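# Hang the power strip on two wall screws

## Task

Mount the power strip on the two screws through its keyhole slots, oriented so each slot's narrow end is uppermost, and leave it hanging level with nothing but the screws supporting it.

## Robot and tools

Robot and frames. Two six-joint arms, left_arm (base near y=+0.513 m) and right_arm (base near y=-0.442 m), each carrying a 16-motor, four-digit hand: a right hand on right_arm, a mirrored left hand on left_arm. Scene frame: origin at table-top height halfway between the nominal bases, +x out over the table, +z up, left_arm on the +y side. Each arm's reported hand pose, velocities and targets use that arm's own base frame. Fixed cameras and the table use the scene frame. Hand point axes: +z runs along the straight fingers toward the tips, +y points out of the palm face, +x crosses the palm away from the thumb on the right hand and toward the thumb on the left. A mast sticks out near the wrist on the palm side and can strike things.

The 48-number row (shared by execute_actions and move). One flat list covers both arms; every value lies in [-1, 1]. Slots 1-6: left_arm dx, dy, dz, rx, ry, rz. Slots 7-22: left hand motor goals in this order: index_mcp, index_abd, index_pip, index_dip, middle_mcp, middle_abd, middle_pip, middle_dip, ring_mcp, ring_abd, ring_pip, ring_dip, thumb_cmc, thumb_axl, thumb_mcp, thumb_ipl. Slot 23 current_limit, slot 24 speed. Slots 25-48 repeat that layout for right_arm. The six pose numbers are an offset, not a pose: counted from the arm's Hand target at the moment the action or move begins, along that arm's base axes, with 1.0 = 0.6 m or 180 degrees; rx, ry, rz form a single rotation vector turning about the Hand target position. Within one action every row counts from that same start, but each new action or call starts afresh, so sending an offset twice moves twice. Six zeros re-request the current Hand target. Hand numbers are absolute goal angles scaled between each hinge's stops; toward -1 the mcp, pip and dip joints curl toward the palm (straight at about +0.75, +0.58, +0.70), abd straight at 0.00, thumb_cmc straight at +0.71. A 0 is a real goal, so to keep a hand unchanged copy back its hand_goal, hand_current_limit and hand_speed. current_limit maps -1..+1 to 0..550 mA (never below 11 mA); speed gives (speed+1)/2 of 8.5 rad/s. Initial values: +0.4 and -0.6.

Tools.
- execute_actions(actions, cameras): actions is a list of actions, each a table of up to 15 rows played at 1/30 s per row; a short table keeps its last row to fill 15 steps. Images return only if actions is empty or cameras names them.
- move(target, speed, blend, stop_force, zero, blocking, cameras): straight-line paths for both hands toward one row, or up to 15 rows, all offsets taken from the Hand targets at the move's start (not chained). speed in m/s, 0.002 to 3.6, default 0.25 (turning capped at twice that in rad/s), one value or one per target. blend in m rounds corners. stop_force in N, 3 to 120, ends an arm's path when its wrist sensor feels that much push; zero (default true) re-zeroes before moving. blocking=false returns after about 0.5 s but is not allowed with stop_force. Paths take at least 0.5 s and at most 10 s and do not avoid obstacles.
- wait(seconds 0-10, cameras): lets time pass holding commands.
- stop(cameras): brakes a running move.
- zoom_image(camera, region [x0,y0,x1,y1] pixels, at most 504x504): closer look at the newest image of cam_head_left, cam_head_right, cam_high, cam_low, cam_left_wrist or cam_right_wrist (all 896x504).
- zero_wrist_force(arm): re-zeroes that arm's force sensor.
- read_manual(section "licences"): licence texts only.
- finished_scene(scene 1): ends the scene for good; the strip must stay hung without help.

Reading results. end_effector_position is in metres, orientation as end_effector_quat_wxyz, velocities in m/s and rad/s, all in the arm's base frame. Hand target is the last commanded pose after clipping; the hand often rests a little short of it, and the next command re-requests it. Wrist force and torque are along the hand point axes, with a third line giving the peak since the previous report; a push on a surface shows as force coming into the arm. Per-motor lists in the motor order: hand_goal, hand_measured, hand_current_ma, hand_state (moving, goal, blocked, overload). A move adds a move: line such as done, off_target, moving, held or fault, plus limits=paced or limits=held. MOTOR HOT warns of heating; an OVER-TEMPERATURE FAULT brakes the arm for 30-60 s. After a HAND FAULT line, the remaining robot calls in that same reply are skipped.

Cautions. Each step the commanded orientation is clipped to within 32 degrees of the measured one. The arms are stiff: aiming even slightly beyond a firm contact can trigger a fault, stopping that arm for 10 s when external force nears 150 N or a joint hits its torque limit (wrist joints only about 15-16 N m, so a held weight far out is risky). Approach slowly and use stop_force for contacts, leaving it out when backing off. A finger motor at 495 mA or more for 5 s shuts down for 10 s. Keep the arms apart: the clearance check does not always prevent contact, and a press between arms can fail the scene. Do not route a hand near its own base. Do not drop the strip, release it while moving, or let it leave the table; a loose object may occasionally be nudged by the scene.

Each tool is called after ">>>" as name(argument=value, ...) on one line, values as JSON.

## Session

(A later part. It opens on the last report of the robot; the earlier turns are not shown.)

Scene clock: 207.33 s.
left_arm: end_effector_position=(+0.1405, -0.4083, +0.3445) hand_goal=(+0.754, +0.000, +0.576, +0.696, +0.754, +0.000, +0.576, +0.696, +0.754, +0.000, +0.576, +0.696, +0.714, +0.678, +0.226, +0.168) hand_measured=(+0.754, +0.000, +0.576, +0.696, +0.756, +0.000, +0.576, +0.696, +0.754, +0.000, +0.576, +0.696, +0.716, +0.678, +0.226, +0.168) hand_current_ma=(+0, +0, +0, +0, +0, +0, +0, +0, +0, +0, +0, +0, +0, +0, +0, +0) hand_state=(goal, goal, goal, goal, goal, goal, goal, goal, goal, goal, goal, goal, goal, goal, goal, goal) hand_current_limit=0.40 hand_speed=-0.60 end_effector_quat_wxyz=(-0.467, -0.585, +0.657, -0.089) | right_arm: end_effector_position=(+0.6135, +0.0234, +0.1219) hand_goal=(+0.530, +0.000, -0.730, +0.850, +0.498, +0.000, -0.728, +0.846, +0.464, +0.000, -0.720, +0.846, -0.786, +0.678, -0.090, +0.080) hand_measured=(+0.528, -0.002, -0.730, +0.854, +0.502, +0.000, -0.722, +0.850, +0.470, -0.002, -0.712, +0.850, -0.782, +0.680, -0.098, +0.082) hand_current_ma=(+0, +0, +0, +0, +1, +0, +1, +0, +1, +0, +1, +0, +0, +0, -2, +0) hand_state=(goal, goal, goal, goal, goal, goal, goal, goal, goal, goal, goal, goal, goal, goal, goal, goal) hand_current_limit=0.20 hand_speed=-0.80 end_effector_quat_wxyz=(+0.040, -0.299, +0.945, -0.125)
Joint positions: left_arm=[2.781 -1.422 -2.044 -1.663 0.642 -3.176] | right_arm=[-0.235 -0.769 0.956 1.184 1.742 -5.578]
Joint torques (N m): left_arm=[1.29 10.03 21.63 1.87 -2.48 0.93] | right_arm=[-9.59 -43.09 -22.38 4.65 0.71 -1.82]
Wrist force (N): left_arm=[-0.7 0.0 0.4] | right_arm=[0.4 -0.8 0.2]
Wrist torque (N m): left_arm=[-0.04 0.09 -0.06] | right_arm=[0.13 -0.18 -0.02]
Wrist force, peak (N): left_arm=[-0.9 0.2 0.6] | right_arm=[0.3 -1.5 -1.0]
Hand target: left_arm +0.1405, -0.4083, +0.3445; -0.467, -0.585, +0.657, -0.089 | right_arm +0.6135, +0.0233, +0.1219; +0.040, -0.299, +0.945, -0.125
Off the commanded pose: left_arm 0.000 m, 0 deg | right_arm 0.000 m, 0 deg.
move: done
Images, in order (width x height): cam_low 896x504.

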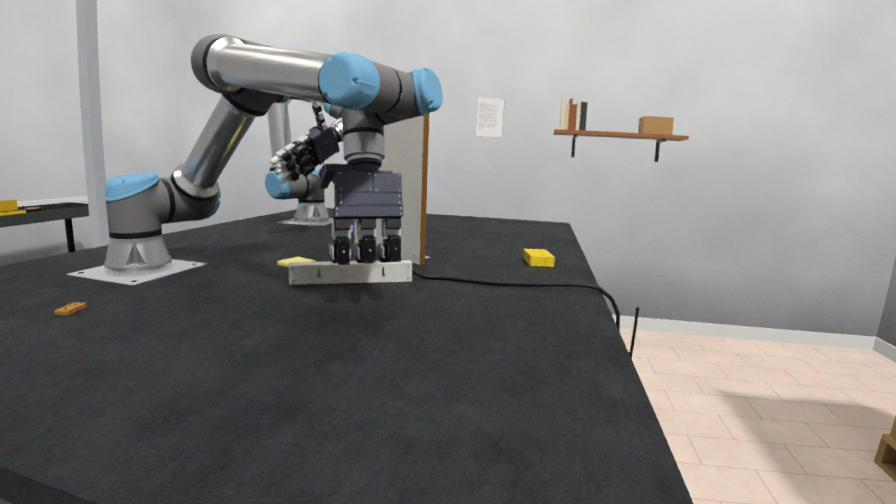

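>>> move(target=[0,0,0,0,0,0, 0.754,0,0.576,0.696,0.754,0,0.576,0.696,0.754,0,0.576,0.696,0.714,0.678,0.226,0.168,0.4,-0.6, -0.1038,0.155,-0.0032,-0.2591,-0.1627,-0.0314, 0.864,0,-0.736,0.84,0.864,0,-0.736,0.84,0.864,0,-0.736,0.84,-0.786,0.678,0.07,0.082,0.4,-0.6], speed=0.3, cameras=["cam_low"])

>>> zoom_image(camera="cam_low", region=[260, 200, 460, 320])

Scene clock: 210.23 s.
left_arm: end_effector_position=(+0.1405, -0.4083, +0.3445) hand_goal=(+0.754, +0.000, +0.576, +0.696, +0.754, +0.000, +0.576, +0.696, +0.754, +0.000, +0.576, +0.696, +0.714, +0.678, +0.226, +0.168) hand_measured=(+0.754, +0.000, +0.576, +0.696, +0.756, +0.000, +0.576, +0.696, +0.754, +0.000, +0.576, +0.696, +0.716, +0.678, +0.226, +0.168) hand_current_ma=(+0, +0, +0, +0, +0, +0, +0, +0, +0, +0, +0, +0, +0, +0, +0, +0) hand_state=(goal, goal, goal, goal, goal, goal, goal, goal, goal, goal, goal, goal, goal, goal, goal, goal) hand_current_limit=0.40 hand_speed=-0.60 end_effector_quat_wxyz=(-0.467, -0.585, +0.657, -0.089) | right_arm: end_effector_position=(+0.5513, +0.1163, +0.1200) hand_goal=(+0.864, +0.000, -0.736, +0.840, +0.864, +0.000, -0.736, +0.840, +0.864, +0.000, -0.736, +0.840, -0.786, +0.678, +0.070, +0.082) hand_measured=(+0.858, -0.002, -0.734, +0.842, +0.856, +0.000, -0.732, +0.844, +0.858, -0.002, -0.732, +0.842, -0.784, +0.680, +0.066, +0.082) hand_current_ma=(-1, +0, +0, +0, -1, +0, +0, +0, -1, +0, +0, +0, +0, +0, +0, +0) hand_state=(goal, goal, goal, goal, goal, goal, goal, goal, goal, goal, goal, goal, goal, goal, goal, goal) hand_current_limit=0.40 hand_speed=-0.60 end_effector_quat_wxyz=(+0.145, -0.205, +0.793, -0.556)
Joint positions: left_arm=[2.781 -1.422 -2.044 -1.663 0.642 -3.176] | right_arm=[0.286 -0.977 1.468 0.534 2.732 -5.296]
Joint torques (N m): left_arm=[1.84 9.89 21.36 1.65 -2.63 0.93] | right_arm=[11.45 -34.23 -7.98 -0.23 3.25 -1.46]
Wrist force (N): left_arm=[-0.6 0.1 0.6] | right_arm=[0.3 -0.2 -1.3]
Wrist torque (N m): left_arm=[-0.03 0.08 -0.05] | right_arm=[0.06 0.04 0.08]
Wrist force, peak (N): left_arm=[-1.0 -0.2 0.6] | right_arm=[0.4 0.2 -2.0]
Hand target: left_arm +0.1405, -0.4083, +0.3445; -0.467, -0.585, +0.657, -0.089 | right_arm +0.5513, +0.1163, +0.1200; +0.145, -0.205, +0.793, -0.556
Off the commanded pose: left_arm 0.000 m, 0 deg | right_arm 0.000 m, 0 deg.
move: done
Images, in order (width x height): cam_low 896x504.

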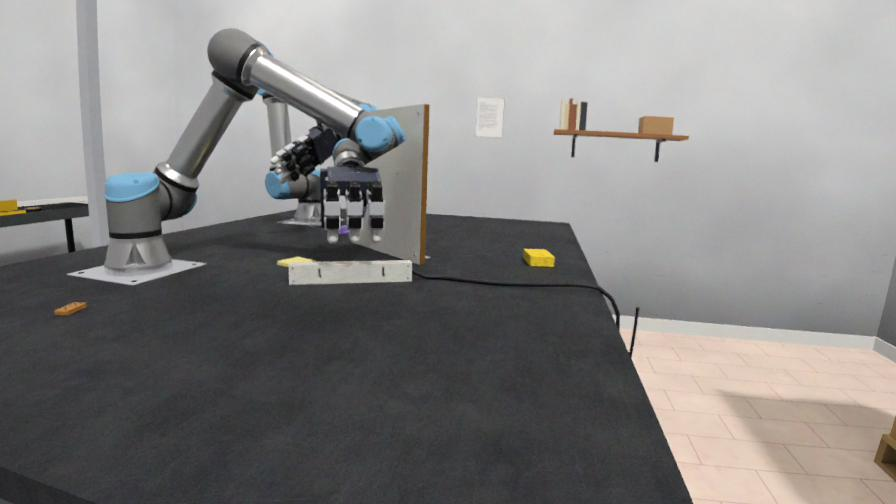

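Scaled by 2.520 from the camera's 896x504 image, which has a finer 1280x720 frame.

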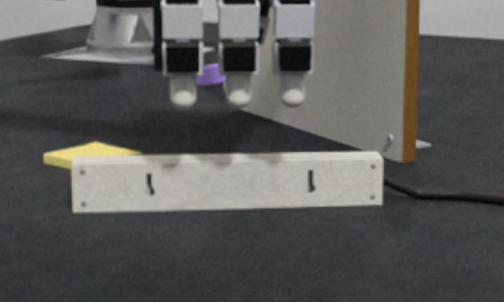

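>>> move(target=[0,0,0,0,0,0, 0.754,0,0.576,0.696,0.754,0,0.576,0.696,0.754,0,0.576,0.696,0.714,0.678,0.226,0.168,0.4,-0.6, 0,0,-0.11,0,0,0, 0.864,0,-0.736,0.84,0.864,0,-0.736,0.84,0.864,0,-0.736,0.84,-0.786,0.678,0.07,0.082,0.4,-0.6], speed=0.15, stop_force=10)

>>> move(target=[0,0,0,0,0,0, 0.754,0,0.576,0.696,0.754,0,0.576,0.696,0.754,0,0.576,0.696,0.714,0.678,0.226,0.168,0.4,-0.6, 0,0,0,0,0,0, 0.43,0,-0.76,0.83,0.42,0,-0.76,0.83,0.41,0,-0.76,0.83,-0.786,0.678,-0.6,0.04,0.75,-0.85], speed=0.12, cameras=["cam_low"])

>>> zoom_image(camera="cam_low", region=[260, 200, 460, 320])

Scene clock: 212.13 s.
left_arm: end_effector_position=(+0.1405, -0.4083, +0.3445) hand_goal=(+0.754, +0.000, +0.576, +0.696, +0.754, +0.000, +0.576, +0.696, +0.754, +0.000, +0.576, +0.696, +0.714, +0.678, +0.226, +0.168) hand_measured=(+0.754, +0.000, +0.576, +0.696, +0.756, +0.000, +0.576, +0.696, +0.754, +0.000, +0.576, +0.696, +0.716, +0.678, +0.226, +0.168) hand_current_ma=(+0, +0, +0, +0, +0, +0, +0, +0, +0, +0, +0, +0, +0, +0, +0, +0) hand_state=(goal, goal, goal, goal, goal, goal, goal, goal, goal, goal, goal, goal, goal, goal, goal, goal) hand_current_limit=0.40 hand_speed=-0.60 end_effector_quat_wxyz=(-0.467, -0.585, +0.657, -0.089) | right_arm: end_effector_position=(+0.5513, +0.1164, +0.0540) hand_goal=(+0.864, +0.000, -0.736, +0.840, +0.864, +0.000, -0.736, +0.840, +0.864, +0.000, -0.736, +0.840, -0.786, +0.678, +0.070, +0.082) hand_measured=(+0.858, -0.002, -0.734, +0.842, +0.856, +0.000, -0.732, +0.844, +0.858, -0.002, -0.732, +0.842, -0.784, +0.680, +0.066, +0.082) hand_current_ma=(-1, +0, +0, +0, -1, +0, +0, +0, -1, +0, +0, +0, +0, +0, +0, +0) hand_state=(goal, goal, goal, goal, goal, goal, goal, goal, goal, goal, goal, goal, goal, goal, goal, goal) hand_current_limit=0.40 hand_speed=-0.60 end_effector_quat_wxyz=(+0.145, -0.205, +0.793, -0.556)
Joint positions: left_arm=[2.781 -1.422 -2.044 -1.663 0.642 -3.176] | right_arm=[0.286 -0.895 1.522 0.398 2.732 -5.296]
Joint torques (N m): left_arm=[1.67 9.72 21.89 1.71 -2.74 0.98] | right_arm=[-8.89 -35.34 -6.73 -0.23 0 -1.51]
Wrist force (N): left_arm=[-0.5 -0.1 0.4] | right_arm=[0.3 -0.2 -1.4]
Wrist torque (N m): left_arm=[-0.03 0.07 -0.04] | right_arm=[0.07 0.04 0.09]
Wrist force, peak (N): left_arm=[-0.7 0.2 0.7] | right_arm=[0.1 -1.2 -1.6]
Hand target: left_arm +0.1405, -0.4083, +0.3445; -0.467, -0.585, +0.657, -0.089 | right_arm +0.5513, +0.1163, +0.0540; +0.145, -0.205, +0.793, -0.556
Off the commanded pose: left_arm 0.000 m, 0 deg | right_arm 0.000 m, 0 deg.
move: done

Scene clock: 213.27 s.
left_arm: end_effector_position=(+0.1405, -0.4083, +0.3445) hand_goal=(+0.754, +0.000, +0.576, +0.696, +0.754, +0.000, +0.576, +0.696, +0.754, +0.000, +0.576, +0.696, +0.714, +0.678, +0.226, +0.168) hand_measured=(+0.754, +0.000, +0.576, +0.696, +0.756, +0.000, +0.576, +0.696, +0.754, +0.000, +0.576, +0.696, +0.716, +0.678, +0.226, +0.168) hand_current_ma=(+0, +0, +0, +0, +0, +0, +0, +0, +0, +0, +0, +0, +0, +0, +0, +0) hand_state=(goal, goal, goal, goal, goal, goal, goal, goal, goal, goal, goal, goal, goal, goal, goal, goal) hand_current_limit=0.40 hand_speed=-0.60 end_effector_quat_wxyz=(-0.467, -0.585, +0.657, -0.089) | right_arm: end_effector_position=(+0.5513, +0.1163, +0.0540) hand_goal=(+0.430, +0.000, -0.760, +0.830, +0.420, +0.000, -0.760, +0.830, +0.410, +0.000, -0.760, +0.830, -0.786, +0.678, -0.600, +0.040) hand_measured=(+0.544, -0.002, -0.738, +0.840, +0.532, +0.000, -0.744, +0.838, +0.516, -0.002, -0.742, +0.836, -0.778, +0.680, -0.166, +0.068) hand_current_ma=(+224, +0, +8, +2, +216, +0, +5, +1, +194, +0, +5, +1, +1, +0, +481, +25) hand_state=(blocked, goal, blocked, goal, blocked, goal, goal, goal, blocked, goal, goal, goal, goal, goal, blocked, blocked) hand_current_limit=0.75 hand_speed=-0.85 end_effector_quat_wxyz=(+0.145, -0.205, +0.793, -0.556)
Joint positions: left_arm=[2.781 -1.422 -2.044 -1.663 0.642 -3.176] | right_arm=[0.286 -0.895 1.522 0.398 2.732 -5.296]
Joint torques (N m): left_arm=[2.03 10.34 21.55 1.87 -2.73 1.03] | right_arm=[-5.81 -35.8 -6.36 0.51 0.01 -1.55]
Wrist force (N): left_arm=[-0.4 -0.1 0.3] | right_arm=[-1.5 -12.8 -2.0]
Wrist torque (N m): left_arm=[-0.04 0.05 -0.03] | right_arm=[-0.11 0.00 -0.16]
Wrist force, peak (N): left_arm=[-0.9 -0.1 0.6] | right_arm=[-1.6 -13.1 -2.2]
Hand target: left_arm +0.1405, -0.4083, +0.3445; -0.467, -0.585, +0.657, -0.089 | right_arm +0.5513, +0.1163, +0.0540; +0.145, -0.205, +0.793, -0.556
Off the commanded pose: left_arm 0.000 m, 0 deg | right_arm 0.000 m, 0 deg.
move: done
Images, in order (width x height): cam_low 896x504.

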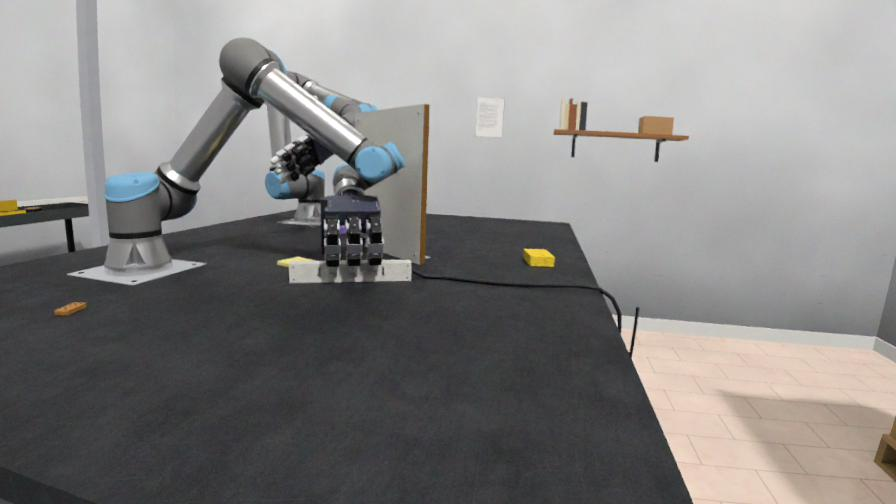

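Scaled by 2.520 from the camera's 896x504 image, which has a finer 1280x720 frame.

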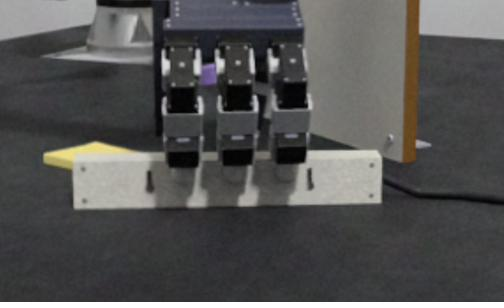

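>>> move(target=[[0,0,0,0,0,0, 0.754,0,0.576,0.696,0.754,0,0.576,0.696,0.754,0,0.576,0.696,0.714,0.678,0.226,0.168,0.4,-0.6, 0,0,0.03,0,0,0, 0.44,0,-0.76,0.83,0.43,0,-0.76,0.83,0.42,0,-0.76,0.83,-0.786,0.678,-0.6,0.04,0.75,-0.85],[0,0,0,0,0,0, 0.754,0,0.576,0.696,0.754,0,0.576,0.696,0.754,0,0.576,0.696,0.714,0.678,0.226,0.168,0.4,-0.6, 0,0,0.04,0.2427,0.1351,0, 0.44,0,-0.76,0.83,0.43,0,-0.76,0.83,0.42,0,-0.76,0.83,-0.786,0.678,-0.6,0.04,0.75,-0.85],[0,0,0,0,0,0, 0.754,0,0.576,0.696,0.754,0,0.576,0.696,0.754,0,0.576,0.696,0.714,0.678,0.226,0.168,0.4,-0.6, 0,0,-0.005,0.2427,0.1351,0, 0.44,0,-0.76,0.83,0.43,0,-0.76,0.83,0.42,0,-0.76,0.83,-0.786,0.678,-0.6,0.04,0.75,-0.85]], speed=[0.1,0.3,0.08], cameras=["cam_low"])

>>> zoom_image(camera="cam_low", region=[260, 200, 460, 320])

Scene clock: 217.43 s.
left_arm: end_effector_position=(+0.1405, -0.4083, +0.3445) hand_goal=(+0.754, +0.000, +0.576, +0.696, +0.754, +0.000, +0.576, +0.696, +0.754, +0.000, +0.576, +0.696, +0.714, +0.678, +0.226, +0.168) hand_measured=(+0.754, +0.000, +0.576, +0.696, +0.756, +0.000, +0.576, +0.696, +0.754, +0.000, +0.576, +0.696, +0.716, +0.678, +0.226, +0.168) hand_current_ma=(+0, +0, +0, +0, +0, +0, +0, +0, +0, +0, +0, +0, +0, +0, +0, +0) hand_state=(goal, goal, goal, goal, goal, goal, goal, goal, goal, goal, goal, goal, goal, goal, goal, goal) hand_current_limit=0.40 hand_speed=-0.60 end_effector_quat_wxyz=(-0.467, -0.585, +0.657, -0.089) | right_arm: end_effector_position=(+0.5513, +0.1163, +0.0511) hand_goal=(+0.440, +0.000, -0.760, +0.830, +0.430, +0.000, -0.760, +0.830, +0.420, +0.000, -0.760, +0.830, -0.786, +0.678, -0.600, +0.040) hand_measured=(+0.528, +0.000, -0.718, +0.850, +0.498, +0.000, -0.730, +0.846, +0.458, +0.000, -0.726, +0.844, -0.762, +0.690, -0.166, +0.090) hand_current_ma=(+138, +0, +29, +7, +83, +0, +15, +5, +28, +0, +18, +3, +11, +4, +481, +72) hand_state=(blocked, goal, blocked, blocked, blocked, goal, blocked, goal, blocked, goal, blocked, goal, blocked, goal, blocked, blocked) hand_current_limit=0.75 hand_speed=-0.85 end_effector_quat_wxyz=(+0.044, -0.247, +0.953, -0.169)
Joint positions: left_arm=[2.781 -1.422 -2.044 -1.663 0.642 -3.176] | right_arm=[-0.055 -0.877 1.337 0.918 1.866 -5.303]
Joint torques (N m): left_arm=[1.33 10.33 21.69 1.75 -2.66 1.01] | right_arm=[-9.7 -38.72 -6.81 0.21 -1.05 -1.68]
Wrist force (N): left_arm=[-0.6 0.2 0.5] | right_arm=[-0.2 0.0 1.5]
Wrist torque (N m): left_arm=[-0.02 0.08 -0.05] | right_arm=[0.25 -0.25 0.07]
Wrist force, peak (N): left_arm=[-1.1 0.0 0.6] | right_arm=[-1.6 -13.1 -2.2]
Hand target: left_arm +0.1405, -0.4083, +0.3445; -0.467, -0.585, +0.657, -0.089 | right_arm +0.5513, +0.1163, +0.0510; +0.044, -0.247, +0.953, -0.169
Off the commanded pose: left_arm 0.000 m, 0 deg | right_arm 0.000 m, 0 deg.
move: done
Images, in order (width x height): cam_low 896x504.

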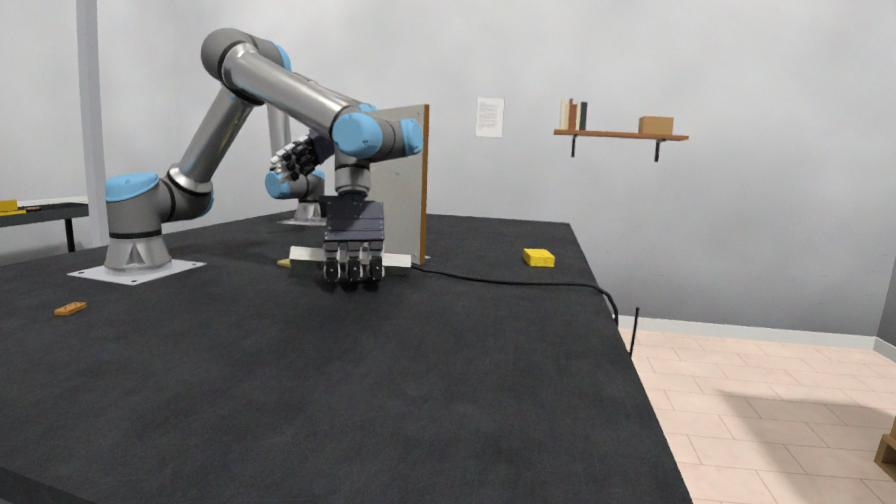

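Scaled by 2.520 from the camera's 896x504 image, which has a finer 1280x720 frame.

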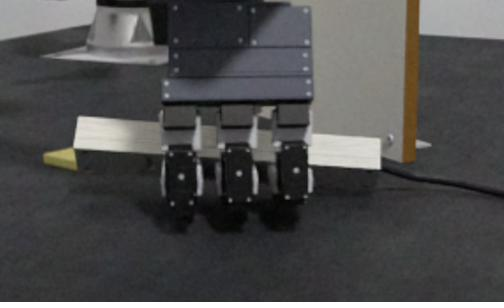

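>>> move(target=[[0,0,0,0,0,0, 0.754,0,0.576,0.696,0.754,0,0.576,0.696,0.754,0,0.576,0.696,0.714,0.678,0.226,0.168,0.4,-0.6, 0,0,-0.0083,0,0,0, 0.44,0,-0.76,0.83,0.43,0,-0.76,0.83,0.42,0,-0.76,0.83,-0.786,0.678,-0.6,0.04,0.75,-0.85],[0,0,0,0,0,0, 0.754,0,0.576,0.696,0.754,0,0.576,0.696,0.754,0,0.576,0.696,0.714,0.678,0.226,0.168,0.4,-0.6, 0.0036,-0.0065,-0.0167,0,0,0, 0.44,0,-0.76,0.83,0.43,0,-0.76,0.83,0.42,0,-0.76,0.83,-0.786,0.678,-0.6,0.04,0.75,-0.85]], speed=[0.03,0.015], stop_force=14, blend=[0.001,0], cameras=["cam_low"])

>>> zoom_image(camera="cam_low", region=[260, 200, 460, 320])

Scene clock: 219.27 s.
left_arm: end_effector_position=(+0.1405, -0.4083, +0.3445) hand_goal=(+0.754, +0.000, +0.576, +0.696, +0.754, +0.000, +0.576, +0.696, +0.754, +0.000, +0.576, +0.696, +0.714, +0.678, +0.226, +0.168) hand_measured=(+0.754, +0.000, +0.576, +0.696, +0.756, +0.000, +0.576, +0.696, +0.754, +0.000, +0.576, +0.696, +0.716, +0.678, +0.226, +0.168) hand_current_ma=(+0, +0, +0, +0, +0, +0, +0, +0, +0, +0, +0, +0, +0, +0, +0, +0) hand_state=(goal, goal, goal, goal, goal, goal, goal, goal, goal, goal, goal, goal, goal, goal, goal, goal) hand_current_limit=0.40 hand_speed=-0.60 end_effector_quat_wxyz=(-0.467, -0.585, +0.657, -0.089) | right_arm: end_effector_position=(+0.5534, +0.1124, +0.0410) hand_goal=(+0.440, +0.000, -0.760, +0.830, +0.430, +0.000, -0.760, +0.830, +0.420, +0.000, -0.760, +0.830, -0.786, +0.678, -0.600, +0.040) hand_measured=(+0.520, +0.000, -0.724, +0.848, +0.498, +0.000, -0.728, +0.848, +0.470, +0.000, -0.718, +0.848, -0.770, +0.686, -0.166, +0.092) hand_current_ma=(+111, +0, +21, +6, +83, +0, +17, +5, +46, +0, +30, +6, +5, +2, +481, +77) hand_state=(blocked, goal, blocked, goal, blocked, goal, blocked, goal, blocked, goal, blocked, goal, goal, goal, blocked, blocked) hand_current_limit=0.75 hand_speed=-0.85 end_effector_quat_wxyz=(+0.044, -0.247, +0.953, -0.169)
Joint positions: left_arm=[2.781 -1.422 -2.044 -1.663 0.642 -3.176] | right_arm=[-0.062 -0.863 1.341 0.898 1.864 -5.31]
Joint torques (N m): left_arm=[1.29 10.26 21.42 1.77 -2.56 1.11] | right_arm=[-9.11 -38.94 -20.79 0.26 -0.99 -1.75]
Wrist force (N): left_arm=[-0.7 0.1 0.6] | right_arm=[0.4 0.1 1.7]
Wrist torque (N m): left_arm=[-0.04 0.10 -0.06] | right_arm=[0.21 -0.32 0.03]
Wrist force, peak (N): left_arm=[-0.8 0.0 0.8] | right_arm=[0.0 0.1 2.5]
Hand target: left_arm +0.1405, -0.4083, +0.3445; -0.467, -0.585, +0.657, -0.089 | right_arm +0.5534, +0.1124, +0.0410; +0.044, -0.247, +0.953, -0.169
Off the commanded pose: left_arm 0.000 m, 0 deg | right_arm 0.000 m, 0 deg.
move: done
Images, in order (width x height): cam_low 896x504.

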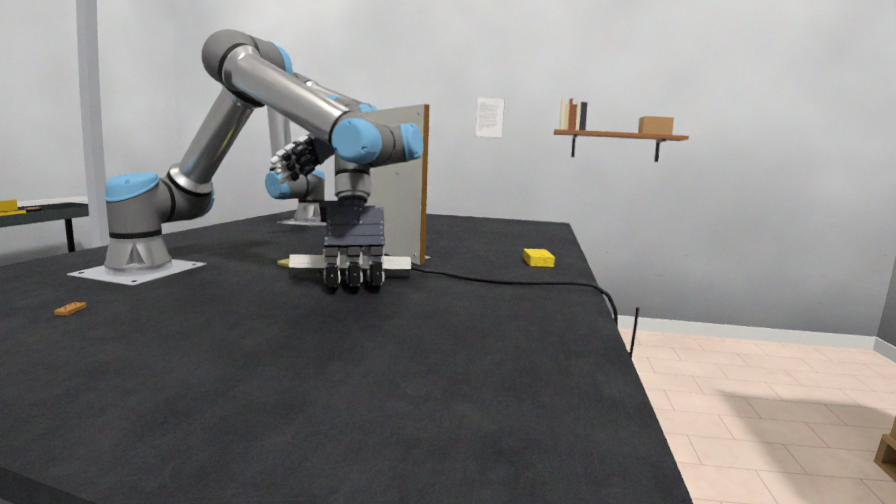

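Scaled by 2.520 from the camera's 896x504 image, which has a finer 1280x720 frame.

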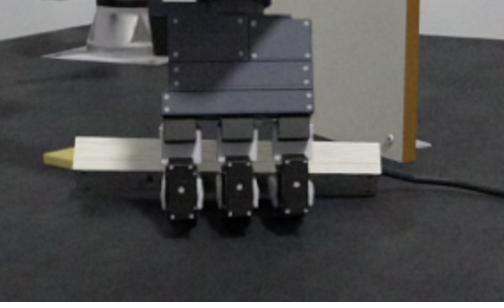

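>>> move(target=[0,0,0,0,0,0, 0.754,0,0.576,0.696,0.754,0,0.576,0.696,0.754,0,0.576,0.696,0.714,0.678,0.226,0.168,0.4,-0.6, 0.0020,-0.0036,-0.0067,0,0,0, 0.44,0,-0.76,0.83,0.43,0,-0.76,0.83,0.42,0,-0.76,0.83,-0.786,0.678,-0.6,0.04,0.75,-0.85], speed=0.01, stop_force=18, cameras=["cam_low"])

>>> zoom_image(camera="cam_low", region=[260, 200, 460, 320])

Scene clock: 220.93 s.
left_arm: end_effector_position=(+0.1405, -0.4083, +0.3445) hand_goal=(+0.754, +0.000, +0.576, +0.696, +0.754, +0.000, +0.576, +0.696, +0.754, +0.000, +0.576, +0.696, +0.714, +0.678, +0.226, +0.168) hand_measured=(+0.754, +0.000, +0.576, +0.696, +0.756, +0.000, +0.576, +0.696, +0.754, +0.000, +0.576, +0.696, +0.716, +0.678, +0.226, +0.168) hand_current_ma=(+0, +0, +0, +0, +0, +0, +0, +0, +0, +0, +0, +0, +0, +0, +0, +0) hand_state=(goal, goal, goal, goal, goal, goal, goal, goal, goal, goal, goal, goal, goal, goal, goal, goal) hand_current_limit=0.40 hand_speed=-0.60 end_effector_quat_wxyz=(-0.467, -0.585, +0.657, -0.089) | right_arm: end_effector_position=(+0.5546, +0.1103, +0.0370) hand_goal=(+0.440, +0.000, -0.760, +0.830, +0.430, +0.000, -0.760, +0.830, +0.420, +0.000, -0.760, +0.830, -0.786, +0.678, -0.600, +0.040) hand_measured=(+0.512, +0.000, -0.758, +0.852, +0.494, +0.000, -0.748, +0.848, +0.472, -0.002, -0.730, +0.848, -0.772, +0.684, -0.164, +0.110) hand_current_ma=(+93, +0, +0, +9, +76, +0, +3, +6, +49, +0, +15, +6, +4, +1, +481, +139) hand_state=(blocked, goal, goal, blocked, blocked, goal, goal, goal, blocked, goal, blocked, goal, goal, goal, blocked, blocked) hand_current_limit=0.75 hand_speed=-0.85 end_effector_quat_wxyz=(+0.044, -0.247, +0.953, -0.169)
Joint positions: left_arm=[2.781 -1.422 -2.044 -1.663 0.642 -3.176] | right_arm=[-0.066 -0.857 1.341 0.89 1.863 -5.314]
Joint torques (N m): left_arm=[1.27 9.75 21.98 1.72 -2.56 1.07] | right_arm=[-8.93 -28.97 -2.55 0.07 -0.92 -2.08]
Wrist force (N): left_arm=[-0.9 0.0 0.5] | right_arm=[-2.8 -8.1 -12.6]
Wrist torque (N m): left_arm=[-0.03 0.13 -0.08] | right_arm=[0.38 -0.06 -0.14]
Wrist force, peak (N): left_arm=[-0.9 0.0 0.5] | right_arm=[-2.9 -8.1 -13.7]
Hand target: left_arm +0.1405, -0.4083, +0.3445; -0.467, -0.585, +0.657, -0.089 | right_arm +0.5546, +0.1103, +0.0370; +0.044, -0.247, +0.953, -0.169
Off the commanded pose: left_arm 0.000 m, 0 deg | right_arm 0.000 m, 0 deg.
move: done
Images, in order (width x height): cam_low 896x504.

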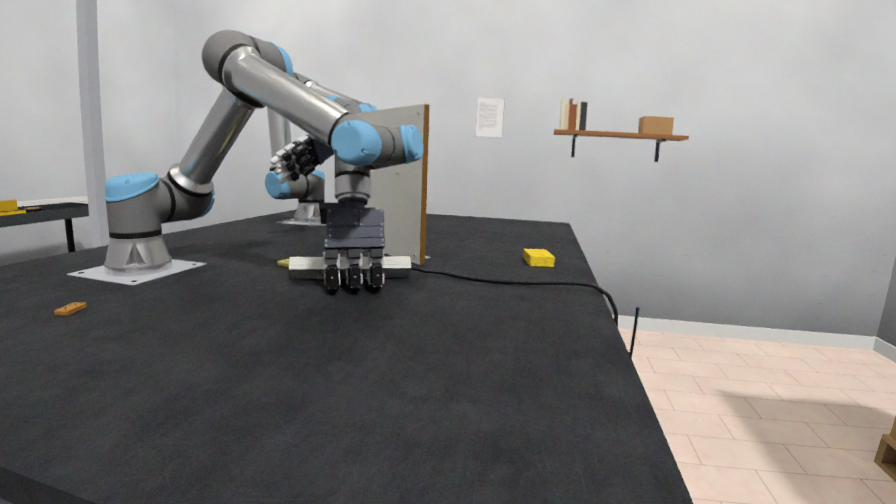

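Scaled by 2.520 from the camera's 896x504 image, which has a finer 1280x720 frame.

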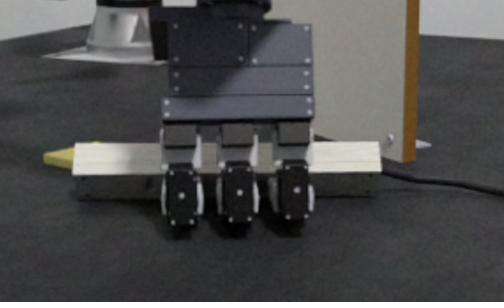

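>>> move(target=[[0,0,0,0,0,0, 0.754,0,0.576,0.696,0.754,0,0.576,0.696,0.754,0,0.576,0.696,0.714,0.678,0.226,0.168,0.4,-0.6, 0,0,0.02,0,0,0, 0.44,0,-0.76,0.83,0.43,0,-0.76,0.83,0.42,0,-0.76,0.83,-0.786,0.678,-0.6,0.04,0.75,-0.85],[0,0,0,0,0,0, 0.754,0,0.576,0.696,0.754,0,0.576,0.696,0.754,0,0.576,0.696,0.714,0.678,0.226,0.168,0.4,-0.6, 0,0,0.07,-0.2427,-0.1351,0, 0.44,0,-0.76,0.83,0.43,0,-0.76,0.83,0.42,0,-0.76,0.83,-0.786,0.678,-0.6,0.04,0.75,-0.85]], speed=[0.1,0.3], blend=[0.005,0])

>>> move(target=[0,0,0,0,0,0, 0.754,0,0.576,0.696,0.754,0,0.576,0.696,0.754,0,0.576,0.696,0.714,0.678,0.226,0.168,0.4,-0.6, 0,0,-0.045,0,0,0, 0.44,0,-0.76,0.83,0.43,0,-0.76,0.83,0.42,0,-0.76,0.83,-0.786,0.678,-0.6,0.04,0.75,-0.85], speed=0.03, stop_force=10, cameras=["cam_low"])

>>> zoom_image(camera="cam_low", region=[260, 200, 460, 320])

Scene clock: 225.40 s.
left_arm: end_effector_position=(+0.1405, -0.4083, +0.3445) hand_goal=(+0.754, +0.000, +0.576, +0.696, +0.754, +0.000, +0.576, +0.696, +0.754, +0.000, +0.576, +0.696, +0.714, +0.678, +0.226, +0.168) hand_measured=(+0.754, +0.000, +0.576, +0.696, +0.756, +0.000, +0.576, +0.696, +0.754, +0.000, +0.576, +0.696, +0.716, +0.678, +0.226, +0.168) hand_current_ma=(+0, +0, +0, +0, +0, +0, +0, +0, +0, +0, +0, +0, +0, +0, +0, +0) hand_state=(goal, goal, goal, goal, goal, goal, goal, goal, goal, goal, goal, goal, goal, goal, goal, goal) hand_current_limit=0.40 hand_speed=-0.60 end_effector_quat_wxyz=(-0.467, -0.585, +0.657, -0.089) | right_arm: end_effector_position=(+0.5546, +0.1103, +0.0790) hand_goal=(+0.440, +0.000, -0.760, +0.830, +0.430, +0.000, -0.760, +0.830, +0.420, +0.000, -0.760, +0.830, -0.786, +0.678, -0.600, +0.040) hand_measured=(+0.512, +0.000, -0.728, +0.852, +0.492, +0.000, -0.732, +0.848, +0.462, -0.002, -0.724, +0.848, -0.766, +0.686, -0.164, +0.110) hand_current_ma=(+93, +0, +17, +9, +68, +0, +13, +6, +34, +0, +21, +6, +7, +2, +481, +139) hand_state=(blocked, goal, blocked, blocked, blocked, goal, blocked, goal, blocked, goal, blocked, goal, goal, goal, blocked, blocked) hand_current_limit=0.75 hand_speed=-0.85 end_effector_quat_wxyz=(+0.145, -0.205, +0.793, -0.556)
Joint positions: left_arm=[2.781 -1.422 -2.044 -1.663 0.642 -3.176] | right_arm=[0.273 -0.934 1.509 0.424 2.725 -5.325]
Joint torques (N m): left_arm=[1.26 10.72 21.47 1.8 -2.71 1.18] | right_arm=[10.58 -51.11 -7.99 0.02 3.6 -2.12]
Wrist force (N): left_arm=[-0.8 0.1 0.4] | right_arm=[-0.2 2.3 -0.6]
Wrist torque (N m): left_arm=[-0.02 0.11 -0.07] | right_arm=[0.16 0.06 0.17]
Wrist force, peak (N): left_arm=[-0.9 0.2 0.7] | right_arm=[-3.0 -8.1 -13.7]
Hand target: left_arm +0.1405, -0.4083, +0.3445; -0.467, -0.585, +0.657, -0.089 | right_arm +0.5546, +0.1103, +0.0790; +0.145, -0.205, +0.793, -0.556
Off the commanded pose: left_arm 0.000 m, 0 deg | right_arm 0.000 m, 0 deg.
move: done

Scene clock: 227.37 s.
left_arm: end_effector_position=(+0.1405, -0.4083, +0.3445) hand_goal=(+0.754, +0.000, +0.576, +0.696, +0.754, +0.000, +0.576, +0.696, +0.754, +0.000, +0.576, +0.696, +0.714, +0.678, +0.226, +0.168) hand_measured=(+0.754, +0.000, +0.576, +0.696, +0.756, +0.000, +0.576, +0.696, +0.754, +0.000, +0.576, +0.696, +0.716, +0.678, +0.226, +0.168) hand_current_ma=(+0, +0, +0, +0, +0, +0, +0, +0, +0, +0, +0, +0, +0, +0, +0, +0) hand_state=(goal, goal, goal, goal, goal, goal, goal, goal, goal, goal, goal, goal, goal, goal, goal, goal) hand_current_limit=0.40 hand_speed=-0.60 end_effector_quat_wxyz=(-0.467, -0.585, +0.657, -0.089) | right_arm: end_effector_position=(+0.5546, +0.1103, +0.0562) hand_goal=(+0.440, +0.000, -0.760, +0.830, +0.430, +0.000, -0.760, +0.830, +0.420, +0.000, -0.760, +0.830, -0.786, +0.678, -0.600, +0.040) hand_measured=(+0.512, +0.000, -0.724, +0.852, +0.490, +0.000, -0.732, +0.848, +0.462, -0.002, -0.732, +0.842, -0.764, +0.686, -0.164, +0.108) hand_current_ma=(+93, +0, +21, +9, +65, +0, +13, +6, +34, +0, +13, +3, +8, +2, +481, +133) hand_state=(blocked, goal, blocked, blocked, blocked, goal, blocked, goal, blocked, goal, blocked, goal, blocked, goal, blocked, blocked) hand_current_limit=0.75 hand_speed=-0.85 end_effector_quat_wxyz=(+0.145, -0.205, +0.793, -0.556)
Joint positions: left_arm=[2.781 -1.422 -2.044 -1.663 0.642 -3.176] | right_arm=[0.273 -0.904 1.525 0.378 2.725 -5.325]
Joint torques (N m): left_arm=[1.61 10.28 22.09 1.73 -2.54 1.09] | right_arm=[10.81 -51.48 -19.92 4.14 1.29 1.36]
Wrist force (N): left_arm=[-0.5 0.2 0.2] | right_arm=[-0.3 2.0 -0.5]
Wrist torque (N m): left_arm=[0.01 0.06 -0.05] | right_arm=[0.15 0.05 0.21]
Wrist force, peak (N): left_arm=[-0.9 0.0 0.6] | right_arm=[-0.4 -9.9 -2.2]
Hand target: left_arm +0.1405, -0.4083, +0.3445; -0.467, -0.585, +0.657, -0.089 | right_arm +0.5546, +0.1103, +0.0562; +0.145, -0.205, +0.793, -0.556 (not the last commanded pose)
Off the commanded pose: left_arm 0.000 m, 0 deg | right_arm 0.004 m, 0 deg.
move: contact (right_arm)
Images, in order (width x height): cam_low 896x504.

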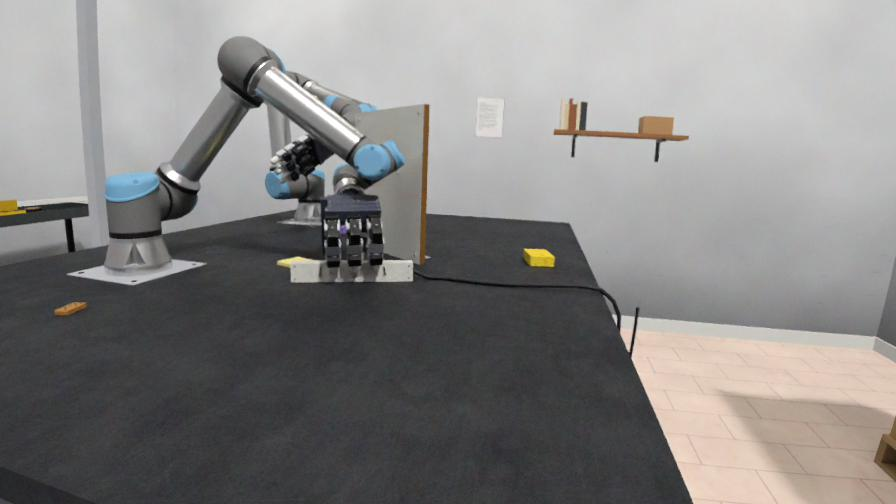

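Scaled by 2.520 from the camera's 896x504 image, which has a finer 1280x720 frame.

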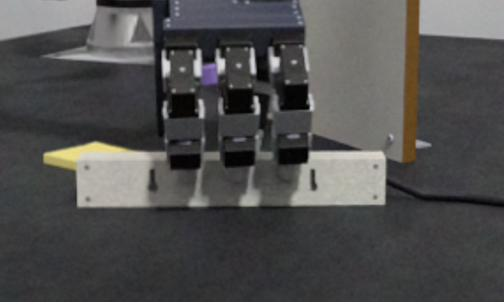

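>>> move(target=[0,0,0,0,0,0, 0.754,0,0.576,0.696,0.754,0,0.576,0.696,0.754,0,0.576,0.696,0.714,0.678,0.226,0.168,0.4,-0.6, 0,0,-0.0045,0,0,0, 0.51,0,-0.73,0.84,0.49,0,-0.73,0.84,0.47,0,-0.73,0.84,-0.786,0.678,-0.20,0.07,0.2,-0.85], speed=0.03)

>>> move(target=[0,0,0,0,0,0, 0.754,0,0.576,0.696,0.754,0,0.576,0.696,0.754,0,0.576,0.696,0.714,0.678,0.226,0.168,0.4,-0.6, 0,0,0,0,0,0, 0.85,0,-0.73,0.84,0.85,0,-0.73,0.84,0.85,0,-0.73,0.84,-0.786,0.678,-0.15,0.08,0.4,-0.8], speed=0.03)

>>> move(target=[0,0,0,0,0,0, 0.754,0,0.576,0.696,0.754,0,0.576,0.696,0.754,0,0.576,0.696,0.714,0.678,0.226,0.168,0.4,-0.6, 0,0,0,0,0,0, 0.95,0,0.5,0.7,0.95,0,0.5,0.7,0.95,0,0.5,0.7,-0.786,0.678,-0.15,0.08,0.5,-0.6], speed=0.03, cameras=["cam_low","cam_high"])

>>> zoom_image(camera="cam_low", region=[260, 200, 460, 320])

>>> zoom_image(camera="cam_high", region=[270, 130, 420, 250])

Scene clock: 228.80 s.
left_arm: end_effector_position=(+0.1405, -0.4083, +0.3445) hand_goal=(+0.754, +0.000, +0.576, +0.696, +0.754, +0.000, +0.576, +0.696, +0.754, +0.000, +0.576, +0.696, +0.714, +0.678, +0.226, +0.168) hand_measured=(+0.754, +0.000, +0.576, +0.696, +0.756, +0.000, +0.576, +0.696, +0.754, +0.000, +0.576, +0.696, +0.716, +0.678, +0.226, +0.168) hand_current_ma=(+0, +0, +0, +0, +0, +0, +0, +0, +0, +0, +0, +0, +0, +0, +0, +0) hand_state=(goal, goal, goal, goal, goal, goal, goal, goal, goal, goal, goal, goal, goal, goal, goal, goal) hand_current_limit=0.40 hand_speed=-0.60 end_effector_quat_wxyz=(-0.467, -0.585, +0.657, -0.089) | right_arm: end_effector_position=(+0.5546, +0.1103, +0.0536) hand_goal=(+0.510, +0.000, -0.730, +0.840, +0.490, +0.000, -0.730, +0.840, +0.470, +0.000, -0.730, +0.840, -0.786, +0.678, -0.200, +0.070) hand_measured=(+0.518, +0.000, -0.714, +0.848, +0.494, +0.000, -0.720, +0.846, +0.468, -0.002, -0.722, +0.844, -0.766, +0.686, -0.162, +0.106) hand_current_ma=(+2, +0, +4, +1, +1, +0, +2, +1, +0, +0, +1, +0, +8, +2, +38, +40) hand_state=(goal, goal, goal, goal, goal, goal, goal, goal, goal, goal, goal, goal, blocked, goal, blocked, blocked) hand_current_limit=0.20 hand_speed=-0.85 end_effector_quat_wxyz=(+0.145, -0.205, +0.793, -0.556)
Joint positions: left_arm=[2.781 -1.422 -2.044 -1.663 0.642 -3.176] | right_arm=[0.273 -0.9 1.526 0.373 2.725 -5.325]
Joint torques (N m): left_arm=[0.83 9.41 21.85 1.77 -2.73 1.08] | right_arm=[8.65 -33.62 -5.39 -0.4 2.59 1.11]
Wrist force (N): left_arm=[-0.6 0.0 0.8] | right_arm=[-0.1 -3.3 -3.7]
Wrist torque (N m): left_arm=[-0.05 0.09 -0.04] | right_arm=[-0.08 0.09 0.15]
Wrist force, peak (N): left_arm=[-1.0 0.1 0.7] | right_arm=[-0.5 -4.1 -4.2]
Hand target: left_arm +0.1405, -0.4083, +0.3445; -0.467, -0.585, +0.657, -0.089 | right_arm +0.5546, +0.1103, +0.0535; +0.145, -0.205, +0.793, -0.556
Off the commanded pose: left_arm 0.000 m, 0 deg | right_arm 0.000 m, 0 deg.
move: done

Scene clock: 229.63 s.
left_arm: end_effector_position=(+0.1405, -0.4083, +0.3445) hand_goal=(+0.754, +0.000, +0.576, +0.696, +0.754, +0.000, +0.576, +0.696, +0.754, +0.000, +0.576, +0.696, +0.714, +0.678, +0.226, +0.168) hand_measured=(+0.754, +0.000, +0.576, +0.696, +0.756, +0.000, +0.576, +0.696, +0.754, +0.000, +0.576, +0.696, +0.716, +0.678, +0.226, +0.168) hand_current_ma=(+0, +0, +0, +0, +0, +0, +0, +0, +0, +0, +0, +0, +0, +0, +0, +0) hand_state=(goal, goal, goal, goal, goal, goal, goal, goal, goal, goal, goal, goal, goal, goal, goal, goal) hand_current_limit=0.40 hand_speed=-0.60 end_effector_quat_wxyz=(-0.467, -0.585, +0.657, -0.089) | right_arm: end_effector_position=(+0.5546, +0.1103, +0.0535) hand_goal=(+0.850, +0.000, -0.730, +0.840, +0.850, +0.000, -0.730, +0.840, +0.850, +0.000, -0.730, +0.840, -0.786, +0.678, -0.150, +0.080) hand_measured=(+0.832, +0.000, -0.728, +0.842, +0.830, +0.000, -0.726, +0.844, +0.832, -0.002, -0.726, +0.842, -0.776, +0.684, -0.148, +0.086) hand_current_ma=(-6, +0, +0, +0, -7, +0, +0, +0, -7, +0, +0, +0, +2, +1, +0, +1) hand_state=(goal, goal, goal, goal, goal, goal, goal, goal, goal, goal, goal, goal, goal, goal, goal, goal) hand_current_limit=0.40 hand_speed=-0.80 end_effector_quat_wxyz=(+0.145, -0.205, +0.793, -0.556)
Joint positions: left_arm=[2.781 -1.422 -2.044 -1.663 0.642 -3.176] | right_arm=[0.273 -0.9 1.526 0.372 2.725 -5.325]
Joint torques (N m): left_arm=[0.21 9.31 21.58 1.71 -2.78 1] | right_arm=[5.3 -37.52 -7.57 -0.25 2.57 -1.21]
Wrist force (N): left_arm=[-0.6 -0.1 0.4] | right_arm=[0.3 -0.2 -1.5]
Wrist torque (N m): left_arm=[-0.04 0.08 -0.05] | right_arm=[0.05 0.04 0.19]
Wrist force, peak (N): left_arm=[-0.6 0.0 0.9] | right_arm=[-0.3 -3.3 -3.9]
Hand target: left_arm +0.1405, -0.4083, +0.3445; -0.467, -0.585, +0.657, -0.089 | right_arm +0.5546, +0.1103, +0.0535; +0.145, -0.205, +0.793, -0.556
Off the commanded pose: left_arm 0.000 m, 0 deg | right_arm 0.000 m, 0 deg.
move: done

Scene clock: 230.80 s.
left_arm: end_effector_position=(+0.1405, -0.4083, +0.3445) hand_goal=(+0.754, +0.000, +0.576, +0.696, +0.754, +0.000, +0.576, +0.696, +0.754, +0.000, +0.576, +0.696, +0.714, +0.678, +0.226, +0.168) hand_measured=(+0.754, +0.000, +0.576, +0.696, +0.756, +0.000, +0.576, +0.696, +0.754, +0.000, +0.576, +0.696, +0.716, +0.678, +0.226, +0.168) hand_current_ma=(+0, +0, +0, +0, +0, +0, +0, +0, +0, +0, +0, +0, +0, +0, +0, +0) hand_state=(goal, goal, goal, goal, goal, goal, goal, goal, goal, goal, goal, goal, goal, goal, goal, goal) hand_current_limit=0.40 hand_speed=-0.60 end_effector_quat_wxyz=(-0.467, -0.585, +0.657, -0.089) | right_arm: end_effector_position=(+0.5546, +0.1103, +0.0535) hand_goal=(+0.950, +0.000, +0.500, +0.700, +0.950, +0.000, +0.500, +0.700, +0.950, +0.000, +0.500, +0.700, -0.786, +0.678, -0.150, +0.080) hand_measured=(+0.930, +0.000, +0.492, +0.702, +0.930, +0.000, +0.492, +0.702, +0.930, -0.002, +0.492, +0.702, -0.776, +0.684, -0.148, +0.086) hand_current_ma=(-8, +0, -1, +0, -8, +0, -1, +0, -8, +0, -1, +0, +2, +1, +0, +1) hand_state=(goal, goal, goal, goal, blocked, goal, goal, goal, blocked, goal, goal, goal, goal, goal, goal, goal) hand_current_limit=0.50 hand_speed=-0.60 end_effector_quat_wxyz=(+0.145, -0.205, +0.793, -0.556)
Joint positions: left_arm=[2.781 -1.422 -2.044 -1.663 0.642 -3.176] | right_arm=[0.273 -0.9 1.526 0.372 2.725 -5.325]
Joint torques (N m): left_arm=[0.64 10.33 22.48 1.68 -2.76 1.17] | right_arm=[1.43 -40.12 -7.84 -0.27 2.32 -1.49]
Wrist force (N): left_arm=[-1.0 -0.1 0.4] | right_arm=[0.1 0.2 -1.5]
Wrist torque (N m): left_arm=[-0.04 0.13 -0.08] | right_arm=[0.03 0.07 0.17]
Wrist force, peak (N): left_arm=[-1.0 0.0 0.5] | right_arm=[0.0 -0.1 -1.7]
Hand target: left_arm +0.1405, -0.4083, +0.3445; -0.467, -0.585, +0.657, -0.089 | right_arm +0.5546, +0.1103, +0.0535; +0.145, -0.205, +0.793, -0.556
Off the commanded pose: left_arm 0.000 m, 0 deg | right_arm 0.000 m, 0 deg.
move: done
Images, in order (width x height): cam_high 896x504, cam_low 896x504.

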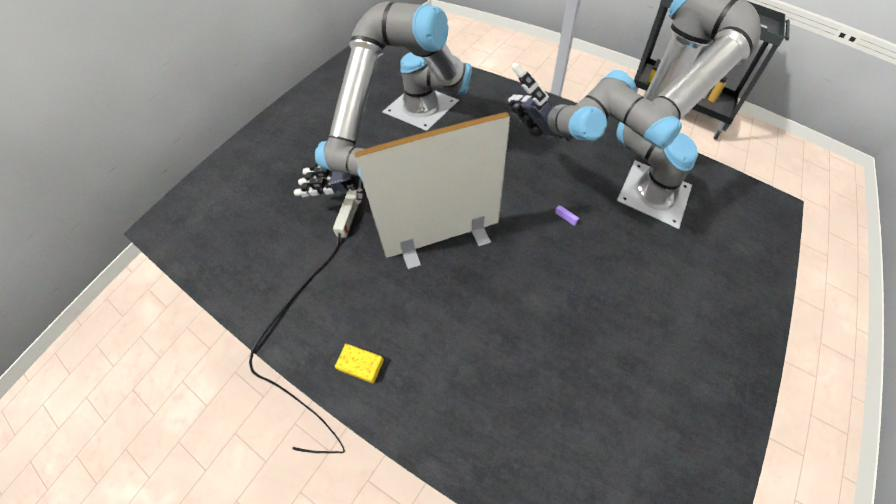

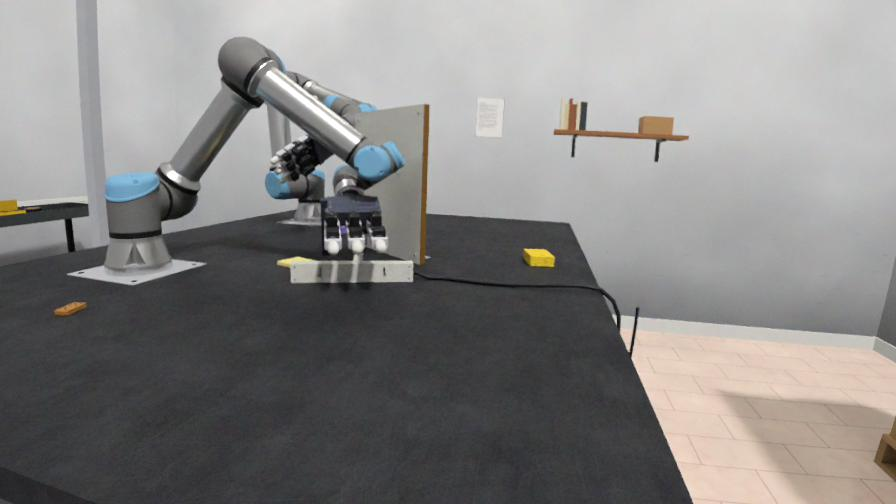

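Scaled by 2.520 from the camera's 896x504 image, which has a finer 1280x720 frame.

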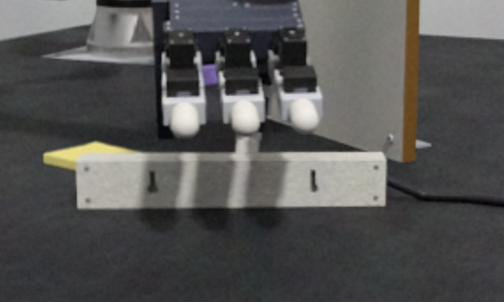

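Scaled by 3.360 from the camera's 896x504 image, which has a finer 1280x720 frame.

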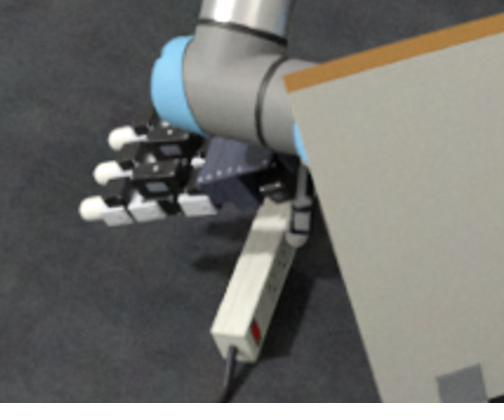

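>>> move(target=[[0,0,0,0,0,0, 0.754,0,0.576,0.696,0.754,0,0.576,0.696,0.754,0,0.576,0.696,0.714,0.678,0.226,0.168,0.4,-0.6, -0.0243,-0.0040,0,0,0,0, 0.95,0,0.5,0.7,0.95,0,0.5,0.7,0.95,0,0.5,0.7,-0.786,0.678,-0.15,0.08,0.5,-0.6],[0,0,0,0,0,0, 0.754,0,0.576,0.696,0.754,0,0.576,0.696,0.754,0,0.576,0.696,0.714,0.678,0.226,0.168,0.4,-0.6, -0.0178,-0.0157,0,0,0,0, 0.95,0,0.5,0.7,0.95,0,0.5,0.7,0.95,0,0.5,0.7,-0.786,0.678,-0.15,0.08,0.5,-0.6],[0,0,0,0,0,0, 0.754,0,0.576,0.696,0.754,0,0.576,0.696,0.754,0,0.576,0.696,0.714,0.678,0.226,0.168,0.4,-0.6, -0.0073,-0.0347,0.0207,0,0,0, 0.95,0,0.5,0.7,0.95,0,0.5,0.7,0.95,0,0.5,0.7,-0.786,0.678,-0.15,0.08,0.5,-0.6],[0,0,0,0,0,0, 0.754,0,0.576,0.696,0.754,0,0.576,0.696,0.754,0,0.576,0.696,0.714,0.678,0.226,0.168,0.4,-0.6, 0.0048,-0.0565,0.036,0,0,0, 0.95,0,0.5,0.7,0.95,0,0.5,0.7,0.95,0,0.5,0.7,-0.786,0.678,-0.15,0.08,0.5,-0.6]], speed=0.06, blend=[0.001,0.001,0.003,0], cameras=["cam_low"])

>>> zoom_image(camera="cam_low", region=[260, 200, 460, 320])

Scene clock: 233.20 s.
left_arm: end_effector_position=(+0.1405, -0.4083, +0.3445) hand_goal=(+0.754, +0.000, +0.576, +0.696, +0.754, +0.000, +0.576, +0.696, +0.754, +0.000, +0.576, +0.696, +0.714, +0.678, +0.226, +0.168) hand_measured=(+0.754, +0.000, +0.576, +0.696, +0.756, +0.000, +0.576, +0.696, +0.754, +0.000, +0.576, +0.696, +0.716, +0.678, +0.226, +0.168) hand_current_ma=(+0, +0, +0, +0, +0, +0, +0, +0, +0, +0, +0, +0, +0, +0, +0, +0) hand_state=(goal, goal, goal, goal, goal, goal, goal, goal, goal, goal, goal, goal, goal, goal, goal, goal) hand_current_limit=0.40 hand_speed=-0.60 end_effector_quat_wxyz=(-0.467, -0.585, +0.657, -0.089) | right_arm: end_effector_position=(+0.5575, +0.0764, +0.0750) hand_goal=(+0.950, +0.000, +0.500, +0.700, +0.950, +0.000, +0.500, +0.700, +0.950, +0.000, +0.500, +0.700, -0.786, +0.678, -0.150, +0.080) hand_measured=(+0.930, +0.000, +0.494, +0.702, +0.930, +0.000, +0.492, +0.702, +0.930, -0.002, +0.492, +0.702, -0.780, +0.682, -0.146, +0.084) hand_current_ma=(-8, +0, -1, +0, -8, +0, -1, +0, -8, +0, -1, +0, +1, +0, +1, +0) hand_state=(goal, goal, goal, goal, blocked, goal, goal, goal, blocked, goal, goal, goal, goal, goal, goal, goal) hand_current_limit=0.50 hand_speed=-0.60 end_effector_quat_wxyz=(+0.145, -0.205, +0.793, -0.556)
Joint positions: left_arm=[2.781 -1.422 -2.044 -1.663 0.642 -3.176] | right_arm=[0.204 -0.983 1.577 0.286 2.684 -5.455]
Joint torques (N m): left_arm=[1.59 10.48 21.9 1.86 -2.65 1.11] | right_arm=[-8.7 -46.64 -7.29 -0.65 -0.53 -1.72]
Wrist force (N): left_arm=[-0.8 0.0 0.4] | right_arm=[0.4 -0.2 -1.4]
Wrist torque (N m): left_arm=[-0.03 0.11 -0.07] | right_arm=[0.00 0.04 0.18]
Wrist force, peak (N): left_arm=[-1.0 -0.1 0.6] | right_arm=[-0.1 -0.1 -2.8]
Hand target: left_arm +0.1405, -0.4083, +0.3445; -0.467, -0.585, +0.657, -0.089 | right_arm +0.5575, +0.0764, +0.0751; +0.145, -0.205, +0.793, -0.556
Off the commanded pose: left_arm 0.000 m, 0 deg | right_arm 0.000 m, 0 deg.
move: done
Images, in order (width x height): cam_low 896x504.

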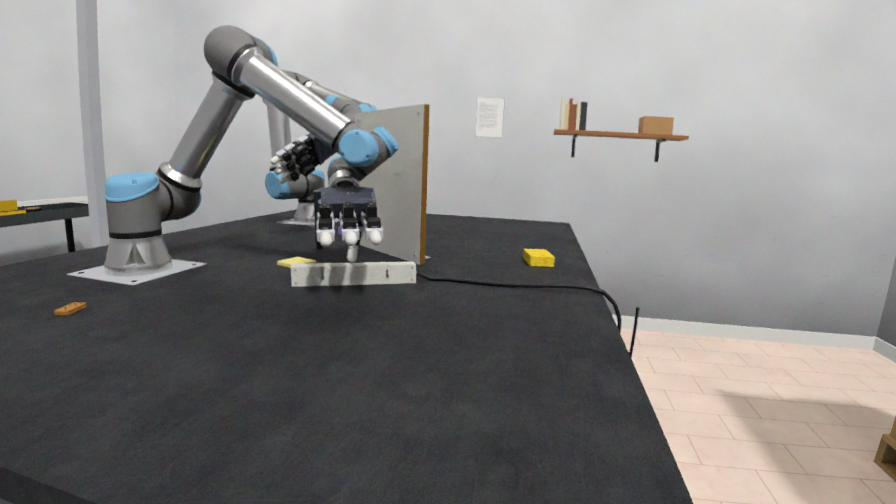

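Scaled by 2.520 from the camera's 896x504 image, which has a finer 1280x720 frame.

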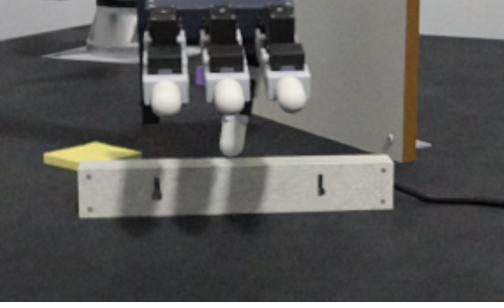

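>>> zoom_image(camera="cam_low", region=[280, 240, 430, 300])

Scaled by 3.360 from the camera's 896x504 image, which has a finer 1280x720 frame.

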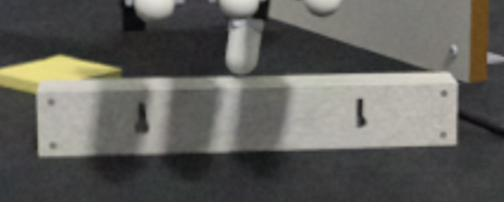

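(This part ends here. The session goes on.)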